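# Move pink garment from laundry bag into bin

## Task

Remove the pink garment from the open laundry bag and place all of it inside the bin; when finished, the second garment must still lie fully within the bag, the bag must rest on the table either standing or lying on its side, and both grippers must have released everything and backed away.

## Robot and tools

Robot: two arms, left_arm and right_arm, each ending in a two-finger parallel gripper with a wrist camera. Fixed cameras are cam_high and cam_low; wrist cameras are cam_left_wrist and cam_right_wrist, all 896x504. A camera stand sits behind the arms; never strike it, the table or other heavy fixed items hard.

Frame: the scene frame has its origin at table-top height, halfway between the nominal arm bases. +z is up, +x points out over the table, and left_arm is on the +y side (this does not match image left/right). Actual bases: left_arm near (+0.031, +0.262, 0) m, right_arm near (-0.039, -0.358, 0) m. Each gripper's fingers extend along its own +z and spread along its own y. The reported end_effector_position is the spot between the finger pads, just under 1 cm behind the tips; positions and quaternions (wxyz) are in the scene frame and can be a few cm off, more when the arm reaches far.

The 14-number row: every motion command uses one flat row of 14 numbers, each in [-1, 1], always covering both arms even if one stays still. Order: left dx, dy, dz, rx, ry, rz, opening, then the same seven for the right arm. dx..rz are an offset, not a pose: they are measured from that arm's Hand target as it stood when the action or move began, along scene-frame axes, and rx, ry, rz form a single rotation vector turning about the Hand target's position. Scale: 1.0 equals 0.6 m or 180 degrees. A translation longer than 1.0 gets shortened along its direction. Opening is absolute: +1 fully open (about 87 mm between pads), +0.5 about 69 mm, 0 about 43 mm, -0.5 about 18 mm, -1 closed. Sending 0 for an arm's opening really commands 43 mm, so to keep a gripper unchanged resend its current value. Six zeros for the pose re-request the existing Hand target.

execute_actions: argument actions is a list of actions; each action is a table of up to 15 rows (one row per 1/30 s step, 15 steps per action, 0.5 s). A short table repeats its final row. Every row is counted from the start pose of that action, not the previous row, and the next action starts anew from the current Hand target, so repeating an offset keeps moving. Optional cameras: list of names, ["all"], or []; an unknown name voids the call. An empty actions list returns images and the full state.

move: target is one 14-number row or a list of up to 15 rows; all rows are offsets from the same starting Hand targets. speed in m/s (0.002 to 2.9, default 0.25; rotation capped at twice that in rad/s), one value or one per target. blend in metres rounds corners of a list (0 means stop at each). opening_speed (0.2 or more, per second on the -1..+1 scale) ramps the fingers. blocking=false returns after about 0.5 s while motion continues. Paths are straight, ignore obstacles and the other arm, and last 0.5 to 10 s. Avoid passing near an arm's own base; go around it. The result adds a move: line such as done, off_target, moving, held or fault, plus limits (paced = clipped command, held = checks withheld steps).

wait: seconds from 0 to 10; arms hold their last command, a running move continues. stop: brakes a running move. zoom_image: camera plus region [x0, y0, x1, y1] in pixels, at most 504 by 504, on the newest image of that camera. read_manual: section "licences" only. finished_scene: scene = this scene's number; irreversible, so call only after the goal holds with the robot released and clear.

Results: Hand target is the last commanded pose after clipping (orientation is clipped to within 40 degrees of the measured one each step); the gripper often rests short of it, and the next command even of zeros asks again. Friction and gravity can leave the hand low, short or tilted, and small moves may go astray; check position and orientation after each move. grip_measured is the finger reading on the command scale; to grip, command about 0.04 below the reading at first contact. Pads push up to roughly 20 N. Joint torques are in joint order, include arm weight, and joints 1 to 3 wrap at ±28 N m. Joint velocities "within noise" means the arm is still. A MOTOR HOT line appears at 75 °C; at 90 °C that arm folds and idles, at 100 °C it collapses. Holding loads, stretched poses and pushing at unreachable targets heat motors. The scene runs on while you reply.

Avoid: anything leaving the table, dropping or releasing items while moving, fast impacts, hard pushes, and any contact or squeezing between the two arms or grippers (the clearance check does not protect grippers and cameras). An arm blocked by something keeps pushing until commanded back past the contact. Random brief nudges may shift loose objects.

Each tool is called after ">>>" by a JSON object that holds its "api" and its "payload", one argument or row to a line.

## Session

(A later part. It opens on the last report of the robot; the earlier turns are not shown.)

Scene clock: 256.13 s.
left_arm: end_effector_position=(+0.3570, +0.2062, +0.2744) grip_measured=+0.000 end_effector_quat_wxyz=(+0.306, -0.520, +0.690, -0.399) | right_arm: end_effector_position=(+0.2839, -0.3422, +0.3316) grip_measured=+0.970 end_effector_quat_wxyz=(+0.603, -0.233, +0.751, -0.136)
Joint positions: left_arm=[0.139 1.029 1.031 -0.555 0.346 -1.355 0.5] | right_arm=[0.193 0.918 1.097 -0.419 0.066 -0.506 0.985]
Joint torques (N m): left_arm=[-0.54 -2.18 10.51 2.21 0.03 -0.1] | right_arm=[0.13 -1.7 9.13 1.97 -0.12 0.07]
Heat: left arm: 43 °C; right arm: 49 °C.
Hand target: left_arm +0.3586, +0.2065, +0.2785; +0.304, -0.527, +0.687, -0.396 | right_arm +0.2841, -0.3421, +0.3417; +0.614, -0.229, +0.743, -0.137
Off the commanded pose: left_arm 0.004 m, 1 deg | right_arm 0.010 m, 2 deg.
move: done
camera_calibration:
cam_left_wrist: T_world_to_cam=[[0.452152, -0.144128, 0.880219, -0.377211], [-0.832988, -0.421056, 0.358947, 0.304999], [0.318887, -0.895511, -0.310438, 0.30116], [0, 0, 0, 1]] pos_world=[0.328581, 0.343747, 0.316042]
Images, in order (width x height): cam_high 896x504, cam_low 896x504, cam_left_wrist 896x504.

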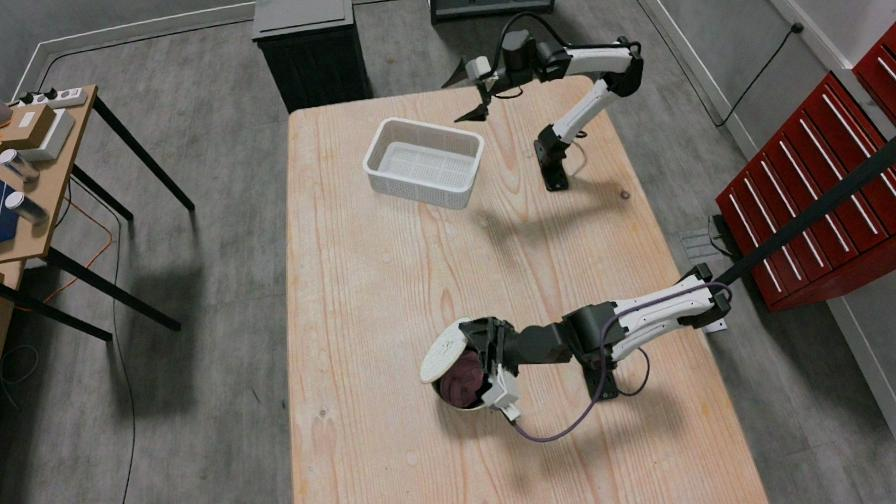

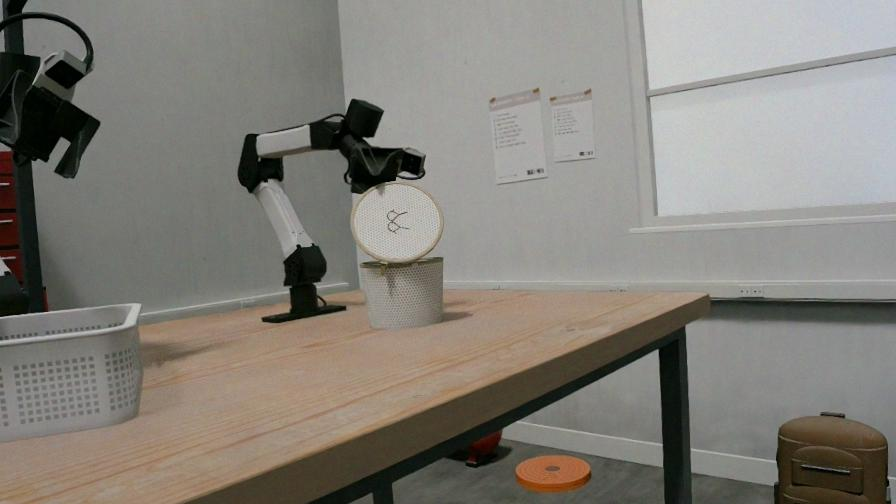

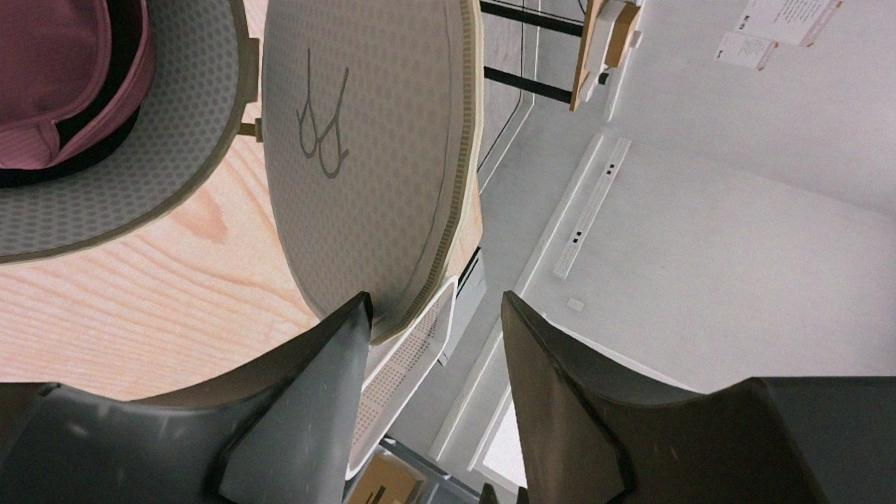

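>>> {"api": "move", "payload": {
  "target": [
    [0.064, -0.0758, 0.0225, 0, 0, 0, 0.0, 0, 0, 0, 0, 0, 0, 1],
    [0.1257, -0.14, -0.0033, 0, 0, 0, 0.0, 0, 0, 0, 0, 0, 0, 1],
    [0.1632, -0.1792, -0.0375, 0, 0, 0, 0.0, 0, 0, 0, 0, 0, 0, 1]
  ],
  "speed": 0.12,
  "blend": 0.02,
  "cameras": ["cam_high", "cam_left_wrist", "cam_low"]
}}

Scene clock: 264.20 s.
left_arm: end_effector_position=(+0.4503, +0.1003, +0.2476) grip_measured=+0.000 end_effector_quat_wxyz=(+0.298, -0.524, +0.695, -0.391) | right_arm: end_effector_position=(+0.2839, -0.3422, +0.3316) grip_measured=+0.970 end_effector_quat_wxyz=(+0.603, -0.233, +0.751, -0.136)
Joint positions: left_arm=[-0.269 1.424 1.192 -0.312 -0.004 -1.567 0.5] | right_arm=[0.193 0.918 1.097 -0.419 0.066 -0.506 0.985]
Joint torques (N m): left_arm=[-0.38 -6.35 10.81 2.49 -0.18 -0.09] | right_arm=[0.12 -1.69 9.13 1.97 -0.12 0.07]
Heat: left arm: 44 °C; right arm: 49 °C.
Hand target: left_arm +0.4565, +0.0990, +0.2559; +0.304, -0.527, +0.687, -0.396 | right_arm +0.2841, -0.3421, +0.3417; +0.614, -0.229, +0.743, -0.137
Off the commanded pose: left_arm 0.011 m, 1 deg | right_arm 0.010 m, 2 deg.
move: off_target (left_arm); blend cut to 0.0192 m at target 2
camera_calibration:
cam_left_wrist: T_world_to_cam=[[0.47527, -0.148909, 0.867147, -0.417756], [-0.823581, -0.422066, 0.378914, 0.33863], [0.30957, -0.894252, -0.323234, 0.175483], [0, 0, 0, 1]] pos_world=[0.423111, 0.237642, 0.290666]
Images, in order (width x height): cam_high 896x504, cam_low 896x504, cam_left_wrist 896x504.

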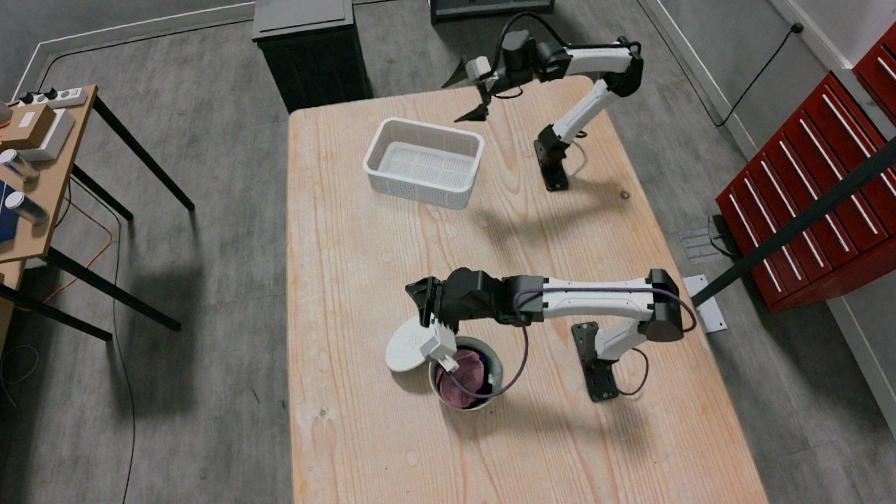

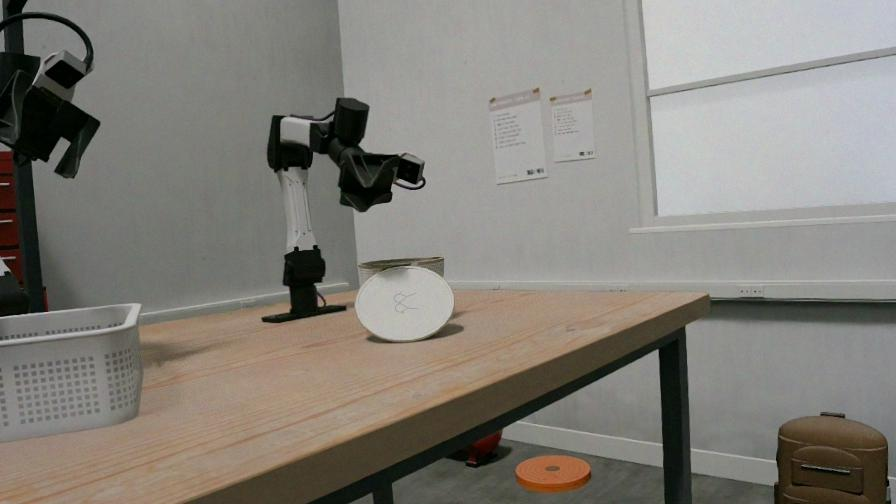

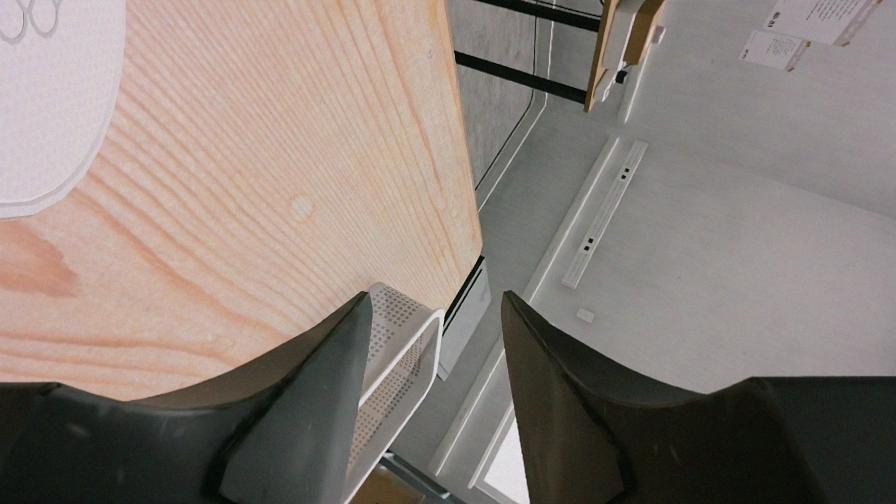

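>>> {"api": "move", "payload": {
  "target": [-0.2208, 0.2517, 0.0985, 0.3948, 0.0125, -0.2333, 0.0, -0.185, -0.38, 0, 0, 0, -0.267, 1],
  "speed": 0.3,
  "cameras": ["all"]
}}

>>> {"api": "zoom_image", "payload": {
  "camera": "cam_left_wrist",
  "region": [250, 20, 650, 380]
}}

Scene clock: 285.97 s.
left_arm: end_effector_position=(+0.3288, +0.2453, +0.3077) grip_measured=+0.000 end_effector_quat_wxyz=(+0.377, -0.002, +0.926, -0.009) | right_arm: end_effector_position=(+0.1701, -0.5685, +0.3339) grip_measured=+0.970 end_effector_quat_wxyz=(+0.493, +0.095, +0.781, -0.372)
Joint positions: left_arm=[-0.059 1.298 1.682 -1.181 -0.031 -0.057 0.5] | right_arm=[-0.612 0.83 1.085 -0.495 0.107 -0.5 0.985]
Joint torques (N m): left_arm=[0.51 -5.46 8.83 1.96 -0.12 0.13] | right_arm=[-0.32 -0.27 8.14 2.11 -0.27 0.06]
Motor temperatures (°C): left_arm=[22 28 38 46 24 23 23] | right_arm=[22 25 49 44 25 26 23]
Heat: left arm: 46 °C; right arm: 49 °C.
Hand target: left_arm +0.3240, +0.2501, +0.3150; +0.383, +0.000, +0.924, +0.000 | right_arm +0.1731, -0.5702, +0.3417; +0.505, +0.093, +0.772, -0.375
Off the commanded pose: left_arm 0.010 m, 1 deg | right_arm 0.009 m, 2 deg.
move: done
camera_calibration:
cam_left_wrist: T_world_to_cam=[[-0.0261131, -0.99928, 0.027512, 0.241178], [-0.992774, 0.0291479, 0.116407, 0.302723], [-0.117125, -0.0242735, -0.992821, 0.495106], [0, 0, 0, 1]] pos_world=[0.364823, 0.244198, 0.449677]
cam_right_wrist: T_world_to_cam=[[-0.509381, -0.715969, 0.477409, -0.4761], [-0.855553, 0.361703, -0.370405, 0.496721], [0.0925185, -0.597126, -0.796794, 0.0546714], [0, 0, 0, 1]] pos_world=[0.177397, -0.487893, 0.454844]

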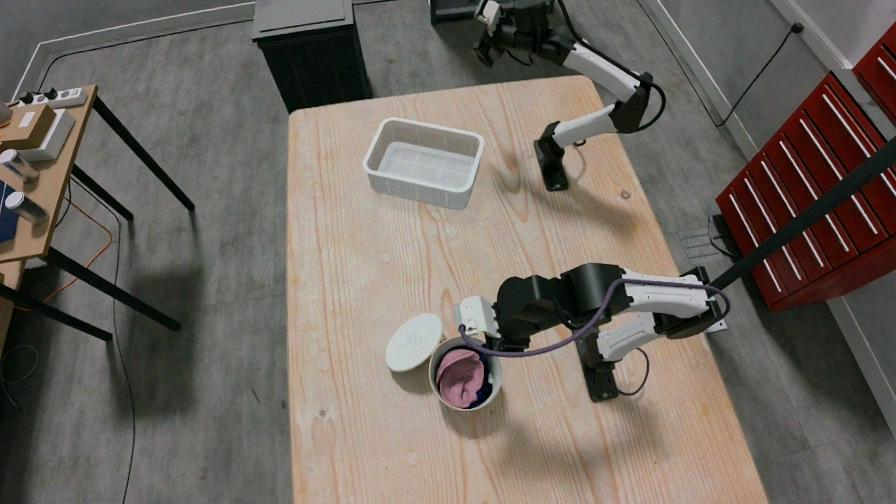

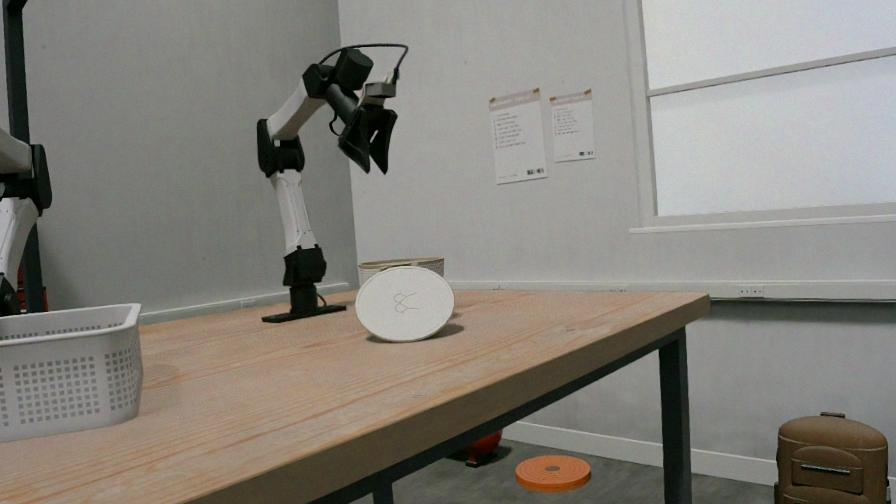

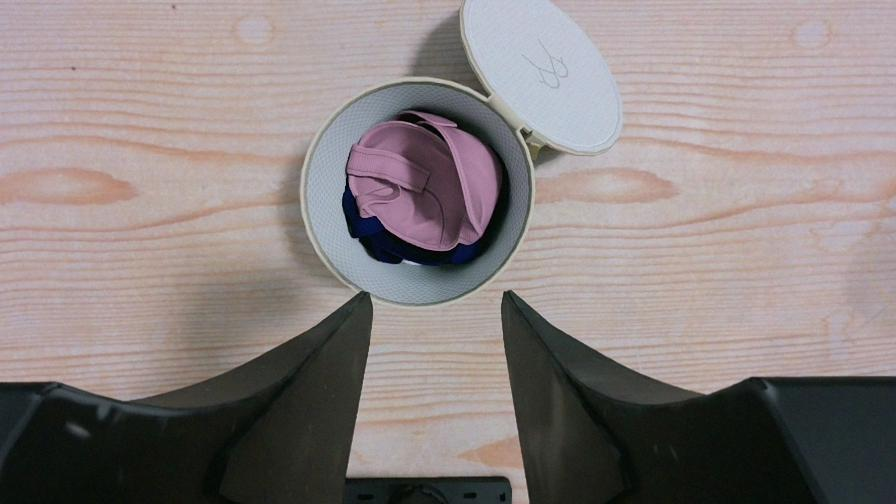

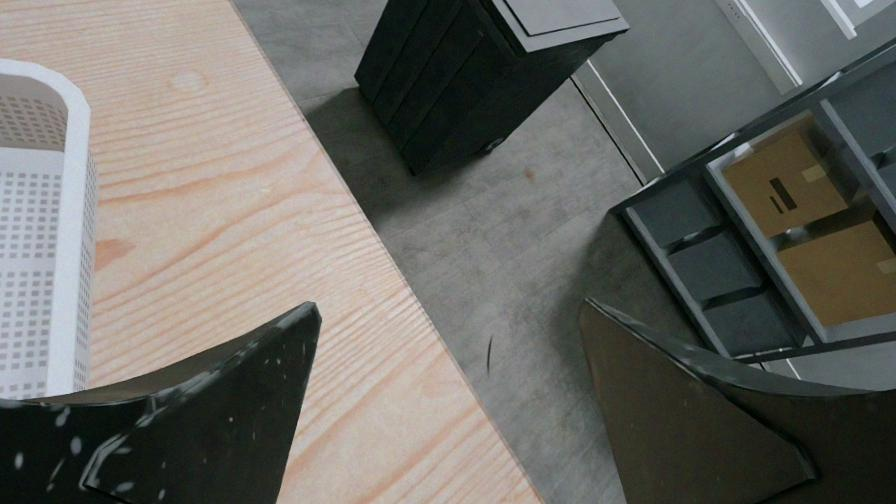

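Scaled by 1.260 from the camera's 896x504 image, which has a finer 1280x720 frame.

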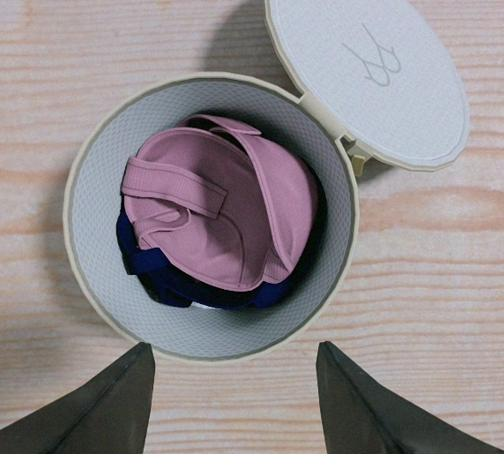

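>>> {"api": "zoom_image", "payload": {
  "camera": "cam_left_wrist",
  "region": [330, 90, 530, 280]
}}

>>> {"api": "zoom_image", "payload": {
  "camera": "cam_high",
  "region": [416, 326, 516, 416]
}}

Scaled by 2.520 from the camera's 896x504 image, which has a finer 1280x720 frame.

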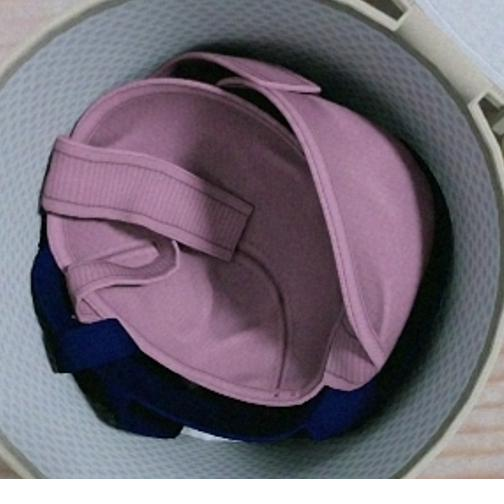

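Scaled by 5.040 from the camera's 896x504 image, which has a finer 1280x720 frame.

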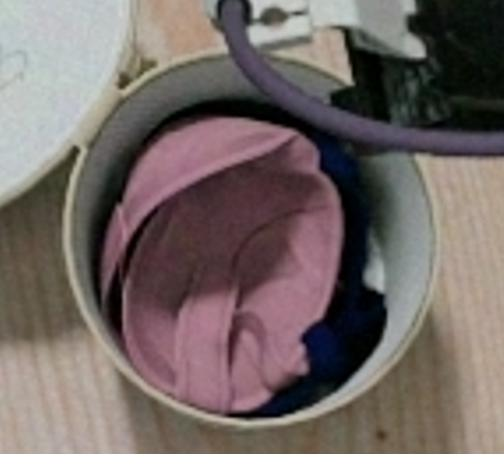

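>>> {"api": "move", "payload": {
  "target": [0.1017, -0.021, -0.2333, -0.0305, 0.1928, 0.0969, 0.0, 0, 0, 0, 0, 0, 0, 1],
  "speed": 0.25,
  "cameras": ["cam_left_wrist", "cam_high"]
}}

>>> {"api": "zoom_image", "payload": {
  "camera": "cam_left_wrist",
  "region": [230, 120, 650, 420]
}}

Scene clock: 332.93 s.
left_arm: end_effector_position=(+0.3840, +0.2374, +0.1738) grip_measured=+0.000 end_effector_quat_wxyz=(+0.091, -0.147, +0.985, +0.018) | right_arm: end_effector_position=(+0.1701, -0.5685, +0.3340) grip_measured=+0.970 end_effector_quat_wxyz=(+0.493, +0.095, +0.781, -0.372)
Joint positions: left_arm=[-0.057 1.901 1.916 -1.415 -0.073 -0.355 0.5] | right_arm=[-0.612 0.83 1.085 -0.495 0.107 -0.5 0.985]
Joint torques (N m): left_arm=[0.58 -9.95 9.07 0.76 0.06 -0.18] | right_arm=[-0.31 -0.27 8.14 2.11 -0.27 0.06]
Motor temperatures (°C): left_arm=[22 29 36 45 24 23 23] | right_arm=[22 25 48 49 25 26 23]
Heat: left arm: 45 °C; right arm: 49 °C.
Hand target: left_arm +0.3851, +0.2374, +0.1751; +0.086, -0.156, +0.984, +0.014 | right_arm +0.1731, -0.5702, +0.3417; +0.505, +0.093, +0.772, -0.375
Off the commanded pose: left_arm 0.002 m, 1 deg | right_arm 0.008 m, 2 deg.
move: done
camera_calibration:
cam_left_wrist: T_world_to_cam=[[0.279638, -0.960034, 0.0117267, 0.114437], [-0.732769, -0.205517, 0.6487, 0.236731], [-0.620364, -0.189994, -0.760954, 0.560778], [0, 0, 0, 1]] pos_world=[0.489355, 0.26506, 0.271817]
Images, in order (width x height): cam_high 896x504, cam_left_wrist 896x504.

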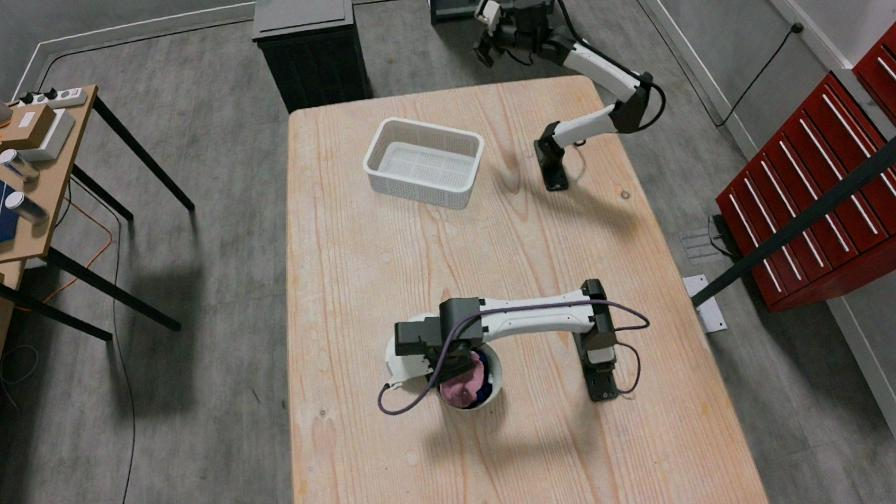

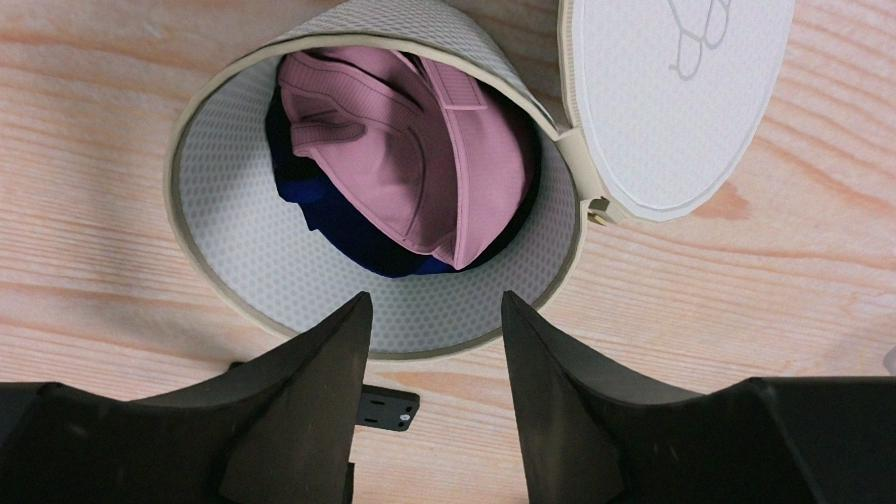

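Scaled by 1.200 from the camera's 896x504 image, which has a finer 1280x720 frame.

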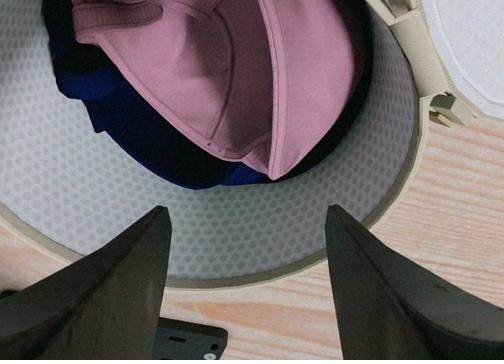

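>>> {"api": "move", "payload": {
  "target": [
    [-0.0318, 0.001, -0.0502, -0.1057, -0.0343, 0, -0.2, 0, 0, 0, 0, 0, 0, 1],
    [-0.0152, -0.0332, -0.1443, -0.1057, -0.0343, 0, -0.2, 0, 0, 0, 0, 0, 0, 1]
  ],
  "speed": [0.2, 0.1],
  "cameras": ["cam_left_wrist", "cam_high"]
}}

>>> {"api": "zoom_image", "payload": {
  "camera": "cam_left_wrist",
  "region": [230, 120, 650, 420]
}}

Scene clock: 380.60 s.
left_arm: end_effector_position=(+0.3779, +0.2190, +0.0970) grip_measured=-0.200 end_effector_quat_wxyz=(+0.122, -0.162, +0.966, -0.159) | right_arm: end_effector_position=(+0.1701, -0.5685, +0.3340) grip_measured=+0.970 end_effector_quat_wxyz=(+0.493, +0.095, +0.781, -0.372)
Joint positions: left_arm=[0.064 1.739 1.352 -0.896 0.287 -0.319 0.4] | right_arm=[-0.612 0.83 1.085 -0.495 0.107 -0.5 0.985]
Joint torques (N m): left_arm=[-0.4 -8.51 5.98 1.34 0.17 -0.13] | right_arm=[-0.34 -0.27 8.14 2.11 -0.27 0.06]
Motor temperatures (°C): left_arm=[22 33 37 40 24 23 23] | right_arm=[22 25 47 51 25 26 23]
Heat: left arm: 40 °C; right arm: 51 °C.
Hand target: left_arm +0.3759, +0.2175, +0.0885; +0.112, -0.169, +0.967, -0.158 | right_arm +0.1731, -0.5702, +0.3417; +0.505, +0.093, +0.772, -0.375
Off the commanded pose: left_arm 0.009 m, 1 deg | right_arm 0.008 m, 2 deg.
move: done
camera_calibration:
cam_left_wrist: T_world_to_cam=[[0.259415, -0.89377, 0.365895, 0.0581513], [-0.806851, 0.00763831, 0.590706, 0.265227], [-0.53075, -0.448461, -0.719158, 0.513651], [0, 0, 0, 1]] pos_world=[0.471534, 0.2803, 0.191447]
Images, in order (width x height): cam_high 896x504, cam_left_wrist 896x504.

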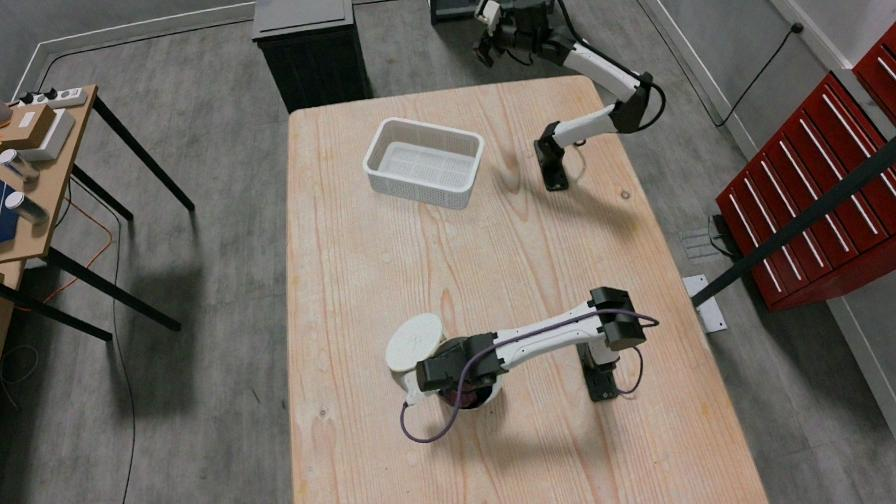

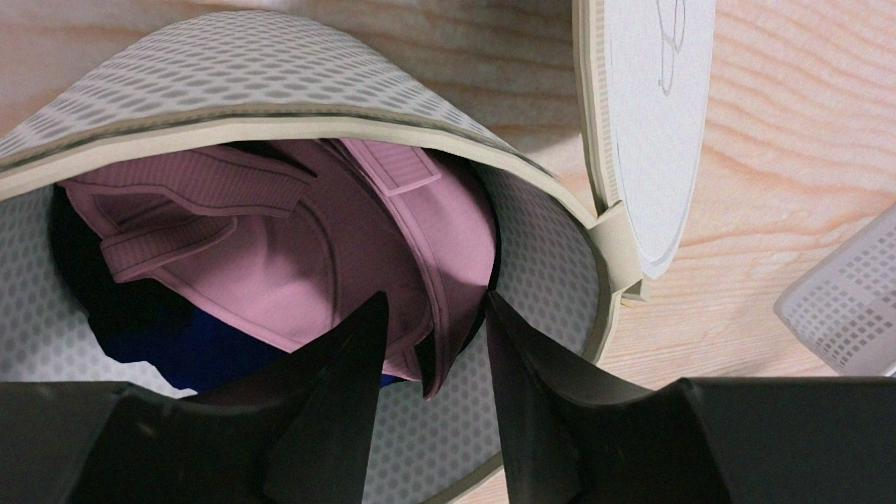

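Scaled by 1.200 from the camera's 896x504 image, which has a finer 1280x720 frame.

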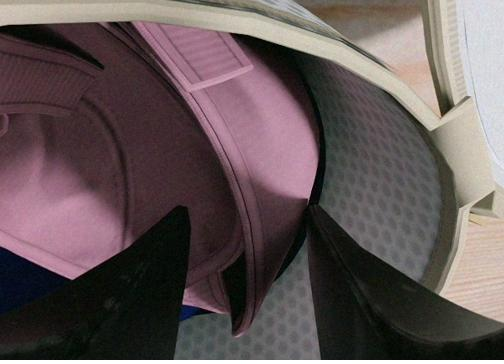

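>>> {"api": "move", "payload": {
  "target": [
    [0.002, -0.005, -0.018, 0, 0, 0, -0.2, 0, 0, 0, 0, 0, 0, 1],
    [0.002, -0.005, -0.018, 0, 0, 0, -1, 0, 0, 0, 0, 0, 0, 1]
  ],
  "speed": 0.1,
  "opening_speed": 1.5,
  "cameras": ["cam_left_wrist"]
}}

Scene clock: 386.97 s.
left_arm: end_effector_position=(+0.3805, +0.2158, +0.0883) grip_measured=-0.887 end_effector_quat_wxyz=(+0.127, -0.162, +0.965, -0.161) | right_arm: end_effector_position=(+0.1701, -0.5685, +0.3340) grip_measured=+0.970 end_effector_quat_wxyz=(+0.493, +0.095, +0.781, -0.372)
Joint positions: left_arm=[0.055 1.745 1.323 -0.848 0.287 -0.33 0.056] | right_arm=[-0.612 0.83 1.085 -0.495 0.107 -0.5 0.985]
Joint torques (N m): left_arm=[-0.44 -8.12 5.9 1.32 0.13 -0.11] | right_arm=[-0.32 -0.27 8.14 2.1 -0.26 0.06]
Heat: left arm: 40 °C; right arm: 51 °C.
Hand target: left_arm +0.3771, +0.2145, +0.0777; +0.112, -0.169, +0.967, -0.158 | right_arm +0.1731, -0.5701, +0.3417; +0.505, +0.093, +0.772, -0.375
Off the commanded pose: left_arm 0.011 m, 2 deg | right_arm 0.008 m, 2 deg.
move: off_target (left_arm); target 2's new opening was sent with left_arm's hand 0.011 m and 2 deg from that target
camera_calibration:
cam_left_wrist: T_world_to_cam=[[0.257355, -0.892491, 0.370445, 0.0579266], [-0.812094, 0.00800918, 0.583472, 0.27503], [-0.52371, -0.450995, -0.722725, 0.505573], [0, 0, 0, 1]] pos_world=[0.473216, 0.277507, 0.183459]
Images, in order (width x height): cam_left_wrist 896x504.

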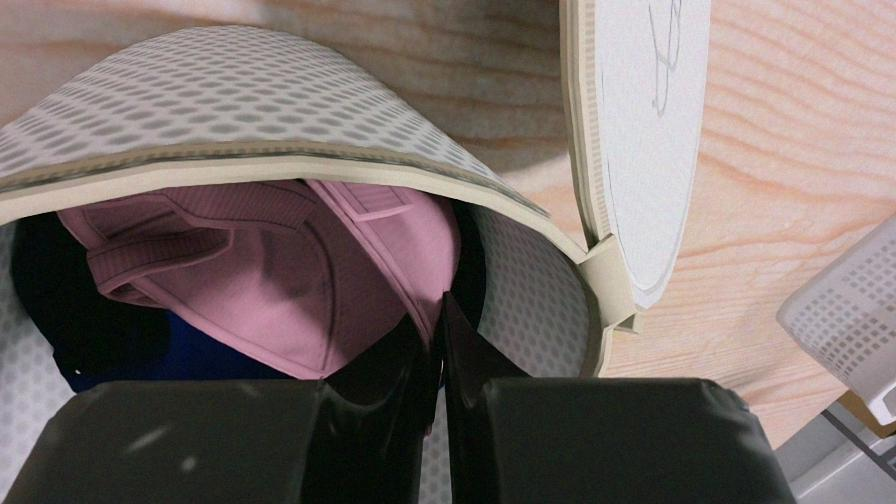

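>>> {"api": "move", "payload": {
  "target": [0, 0.005, 0.204, 0, 0, 0, -1, 0, 0, 0, 0, 0, 0, 1],
  "speed": 0.12,
  "cameras": ["cam_left_wrist", "cam_high", "cam_low"]
}}

>>> {"api": "zoom_image", "payload": {
  "camera": "cam_low",
  "region": [300, 150, 500, 350]
}}

Scene clock: 394.53 s.
left_arm: end_effector_position=(+0.3759, +0.2156, +0.2001) grip_measured=-0.887 end_effector_quat_wxyz=(+0.117, -0.164, +0.966, -0.160) | right_arm: end_effector_position=(+0.1701, -0.5685, +0.3340) grip_measured=+0.970 end_effector_quat_wxyz=(+0.493, +0.095, +0.781, -0.372)
Joint positions: left_arm=[0.055 1.764 1.796 -1.321 0.287 -0.33 0.056] | right_arm=[-0.612 0.83 1.085 -0.495 0.107 -0.5 0.985]
Joint torques (N m): left_arm=[0.36 -8.44 9.07 1.01 0.16 -0.02] | right_arm=[-0.32 -0.25 8.16 2.1 -0.26 0.06]
Heat: left arm: 40 °C; right arm: 51 °C.
Hand target: left_arm +0.3772, +0.2175, +0.2002; +0.112, -0.169, +0.967, -0.158 | right_arm +0.1731, -0.5701, +0.3417; +0.505, +0.093, +0.772, -0.375
Off the commanded pose: left_arm 0.002 m, 1 deg | right_arm 0.008 m, 2 deg.
move: done
camera_calibration:
cam_left_wrist: T_world_to_cam=[[0.264563, -0.892139, 0.366188, 0.0156097], [-0.800584, 0.00851934, 0.59916, 0.198522], [-0.537654, -0.45168, -0.711979, 0.587084], [0, 0, 0, 1]] pos_world=[0.470452, 0.277409, 0.293328]
Images, in order (width x height): cam_high 896x504, cam_low 896x504, cam_left_wrist 896x504.

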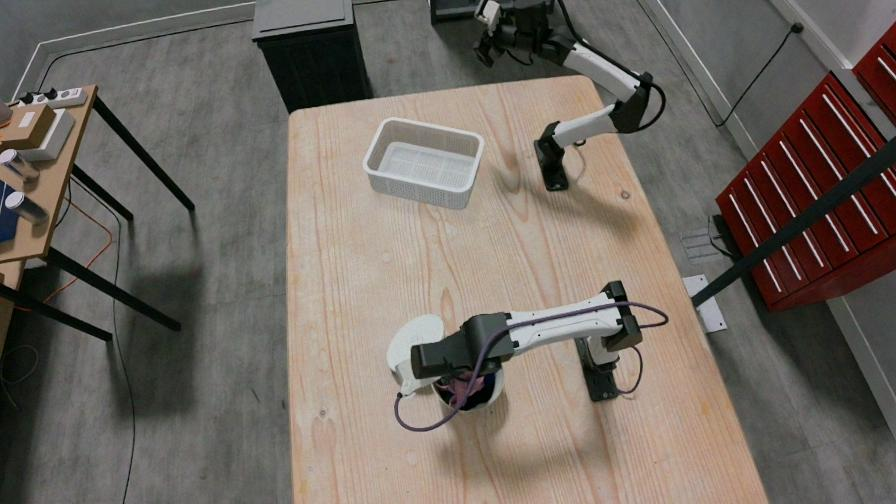

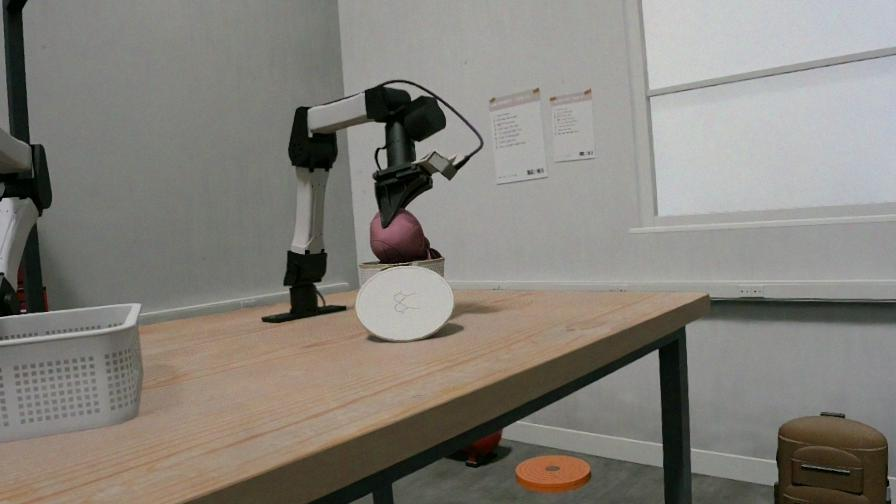

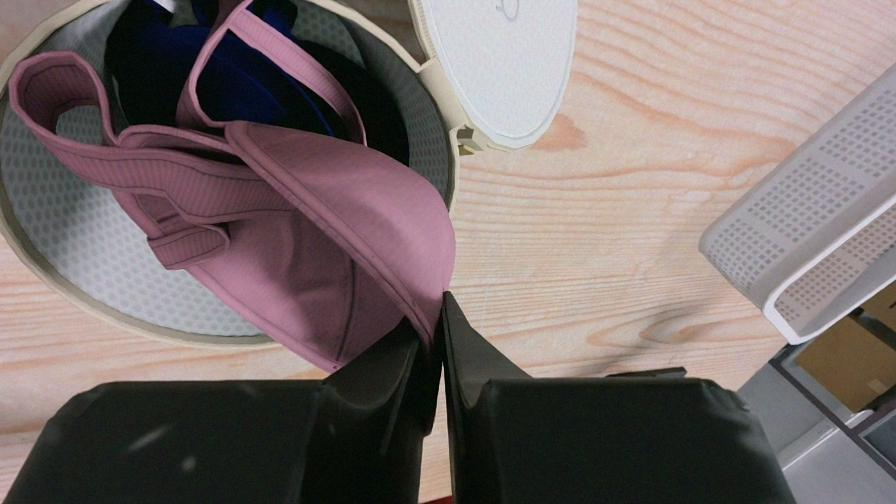

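Scaled by 2.520 from the camera's 896x504 image, which has a finer 1280x720 frame.

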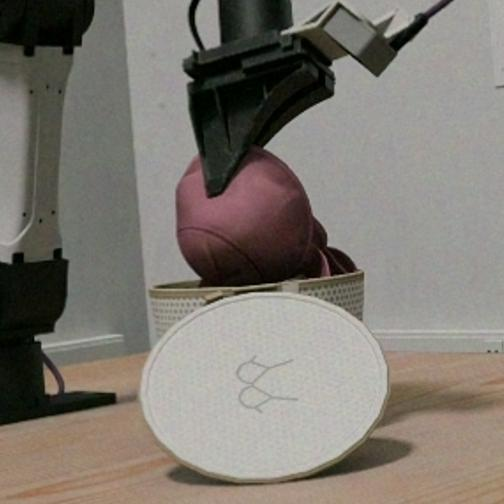

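>>> {"api": "move", "payload": {
  "target": [-0.02, 0.0125, 0.2833, 0.1369, -0.1733, -0.0622, -1, 0, 0, 0, 0, 0, 0, 1],
  "speed": 0.15,
  "cameras": ["cam_left_wrist", "cam_high", "cam_low"]
}}

>>> {"api": "zoom_image", "payload": {
  "camera": "cam_low",
  "region": [300, 100, 500, 350]
}}

>>> {"api": "zoom_image", "payload": {
  "camera": "cam_high",
  "region": [350, 100, 500, 220]
}}

Scene clock: 417.40 s.
left_arm: end_effector_position=(+0.3718, +0.2224, +0.3592) grip_measured=-0.887 end_effector_quat_wxyz=(+0.369, -0.006, +0.929, -0.006) | right_arm: end_effector_position=(+0.1701, -0.5685, +0.3340) grip_measured=+0.970 end_effector_quat_wxyz=(+0.493, +0.095, +0.781, -0.372)
Joint positions: left_arm=[-0.141 1.646 2.275 -1.448 -0.095 -0.124 0.056] | right_arm=[-0.612 0.83 1.085 -0.495 0.107 -0.5 0.985]
Joint torques (N m): left_arm=[-0.47 -8.87 7.72 2 -0.17 0.17] | right_arm=[-0.32 -0.25 8.14 2.1 -0.27 0.06]
Heat: left arm: 40 °C; right arm: 52 °C.
Hand target: left_arm +0.3653, +0.2250, +0.3701; +0.383, +0.000, +0.924, +0.000 | right_arm +0.1731, -0.5701, +0.3417; +0.505, +0.093, +0.772, -0.375
Off the commanded pose: left_arm 0.013 m, 2 deg | right_arm 0.008 m, 2 deg.
move: off_target (left_arm)
camera_calibration:
cam_left_wrist: T_world_to_cam=[[-0.015703, -0.999538, 0.0260333, 0.214808], [-0.990844, 0.0190478, 0.133664, 0.335484], [-0.134098, -0.023696, -0.990685, 0.556184], [0, 0, 0, 1]] pos_world=[0.410369, 0.221498, 0.500569]
Images, in order (width x height): cam_high 896x504, cam_low 896x504, cam_left_wrist 896x504.

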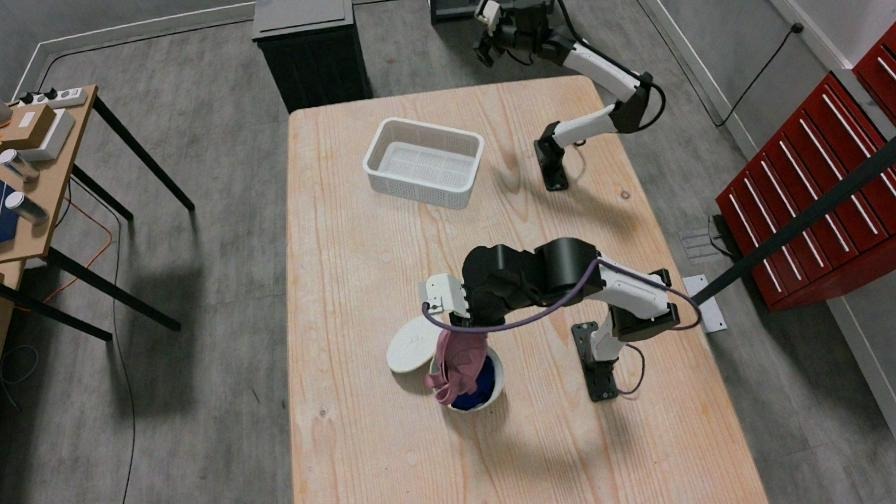

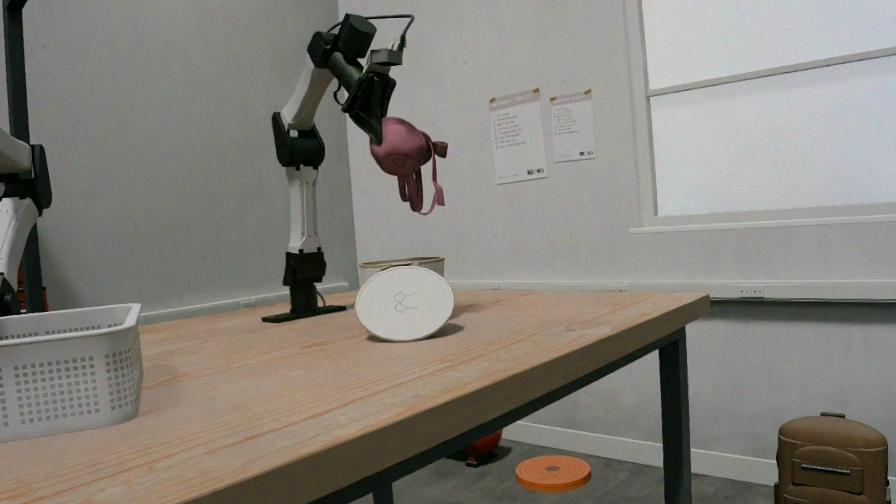

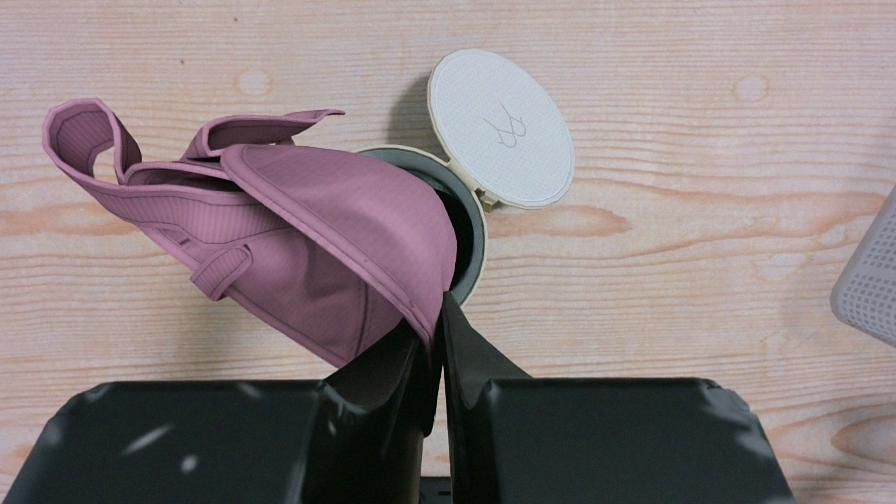

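Scaled by 2.016 from the camera's 896x504 image, which has a finer 1280x720 frame.

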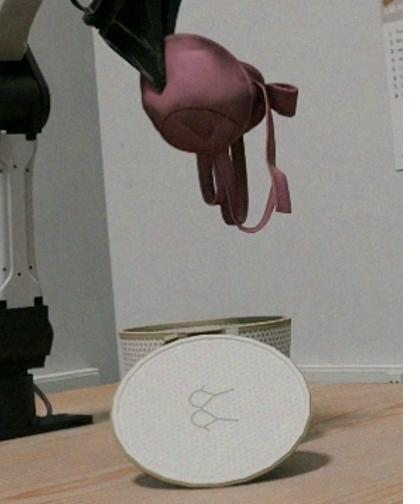

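Scaled by 3.360 from the camera's 896x504 image, which has a finer 1280x720 frame.

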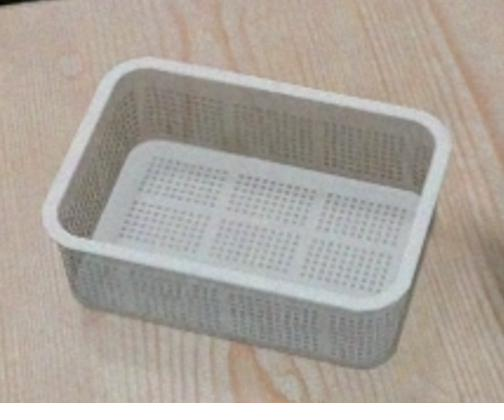

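>>> {"api": "move", "payload": {
  "target": [-0.1088, -0.975, 0.025, -0.1437, -0.2212, -0.3468, -1, 0, 0, 0, 0, 0, 0, 1],
  "speed": 0.28,
  "cameras": ["all"]
}}

>>> {"api": "zoom_image", "payload": {
  "camera": "cam_high",
  "region": [340, 80, 540, 240]
}}

Scene clock: 444.17 s.
left_arm: end_effector_position=(+0.3000, -0.3559, +0.3888) grip_measured=-0.887 end_effector_quat_wxyz=(+0.594, +0.376, +0.597, -0.387) | right_arm: end_effector_position=(+0.1702, -0.5685, +0.3341) grip_measured=+0.970 end_effector_quat_wxyz=(+0.493, +0.095, +0.780, -0.372)
Joint positions: left_arm=[-1.159 2.367 2.673 -0.301 -0.028 -0.015 0.056] | right_arm=[-0.612 0.83 1.085 -0.494 0.107 -0.5 0.985]
Joint torques (N m): left_arm=[-0.05 -13.7 10.09 2.57 0.17 0.15] | right_arm=[-0.34 -0.25 8.16 2.1 -0.26 0.06]
Heat: left arm: 43 °C; right arm: 52 °C.
Hand target: left_arm +0.2998, -0.3600, +0.3851; +0.593, +0.385, +0.593, -0.385 | right_arm +0.1731, -0.5701, +0.3417; +0.505, +0.093, +0.772, -0.375
Off the commanded pose: left_arm 0.006 m, 1 deg | right_arm 0.008 m, 2 deg.
move: done
camera_calibration:
cam_left_wrist: T_world_to_cam=[[-0.917124, -0.398559, 0.00585402, 0.126958], [-0.312159, 0.709022, -0.632333, 0.611051], [0.247871, -0.581755, -0.774674, 0.164951], [0, 0, 0, 1]] pos_world=[0.266295, -0.286687, 0.513428]
cam_right_wrist: T_world_to_cam=[[-0.50951, -0.715913, 0.477355, -0.476073], [-0.8554, 0.361321, -0.37113, 0.496876], [0.0932184, -0.597424, -0.796489, 0.0543413], [0, 0, 0, 1]] pos_world=[0.177399, -0.487894, 0.454944]

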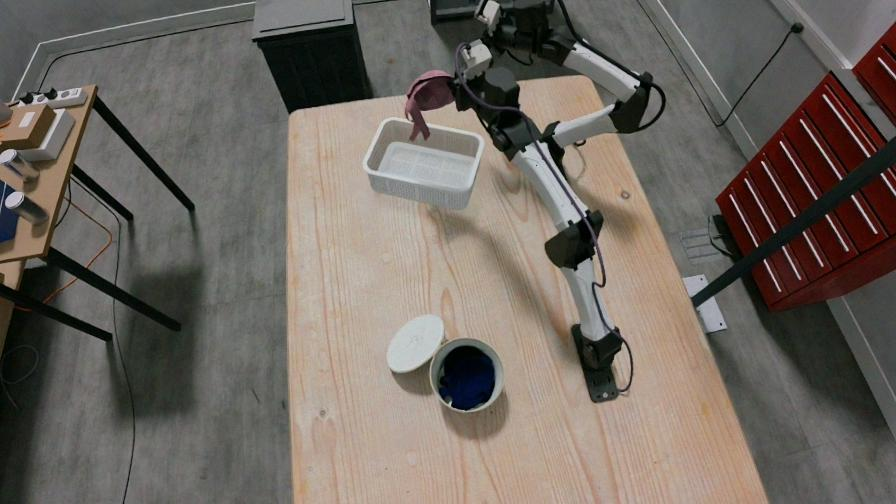

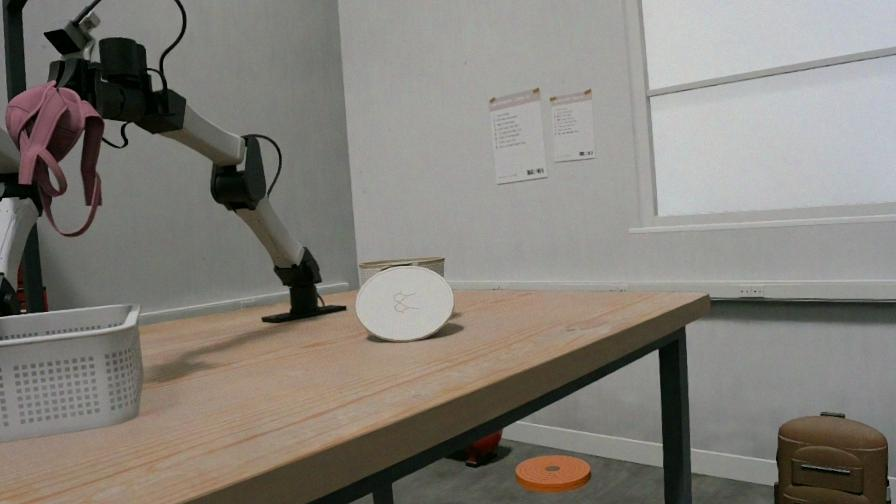

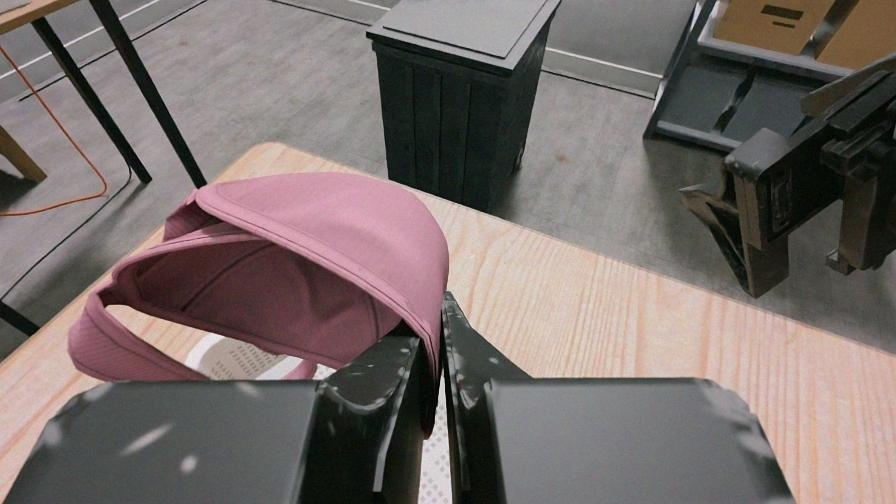

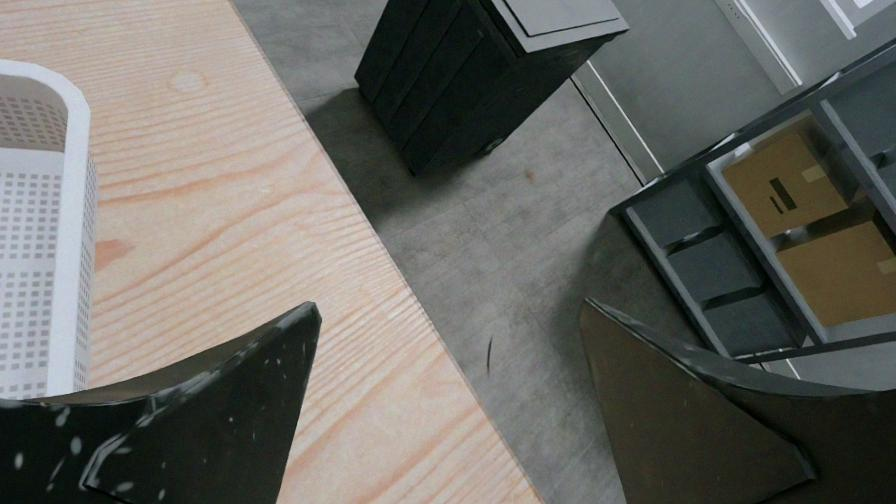

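Scaled by 2.520 from the camera's 896x504 image, which has a finer 1280x720 frame.

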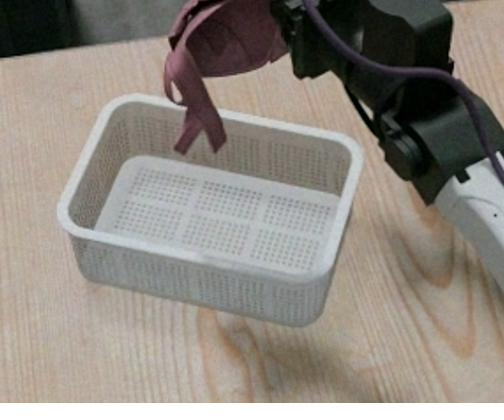

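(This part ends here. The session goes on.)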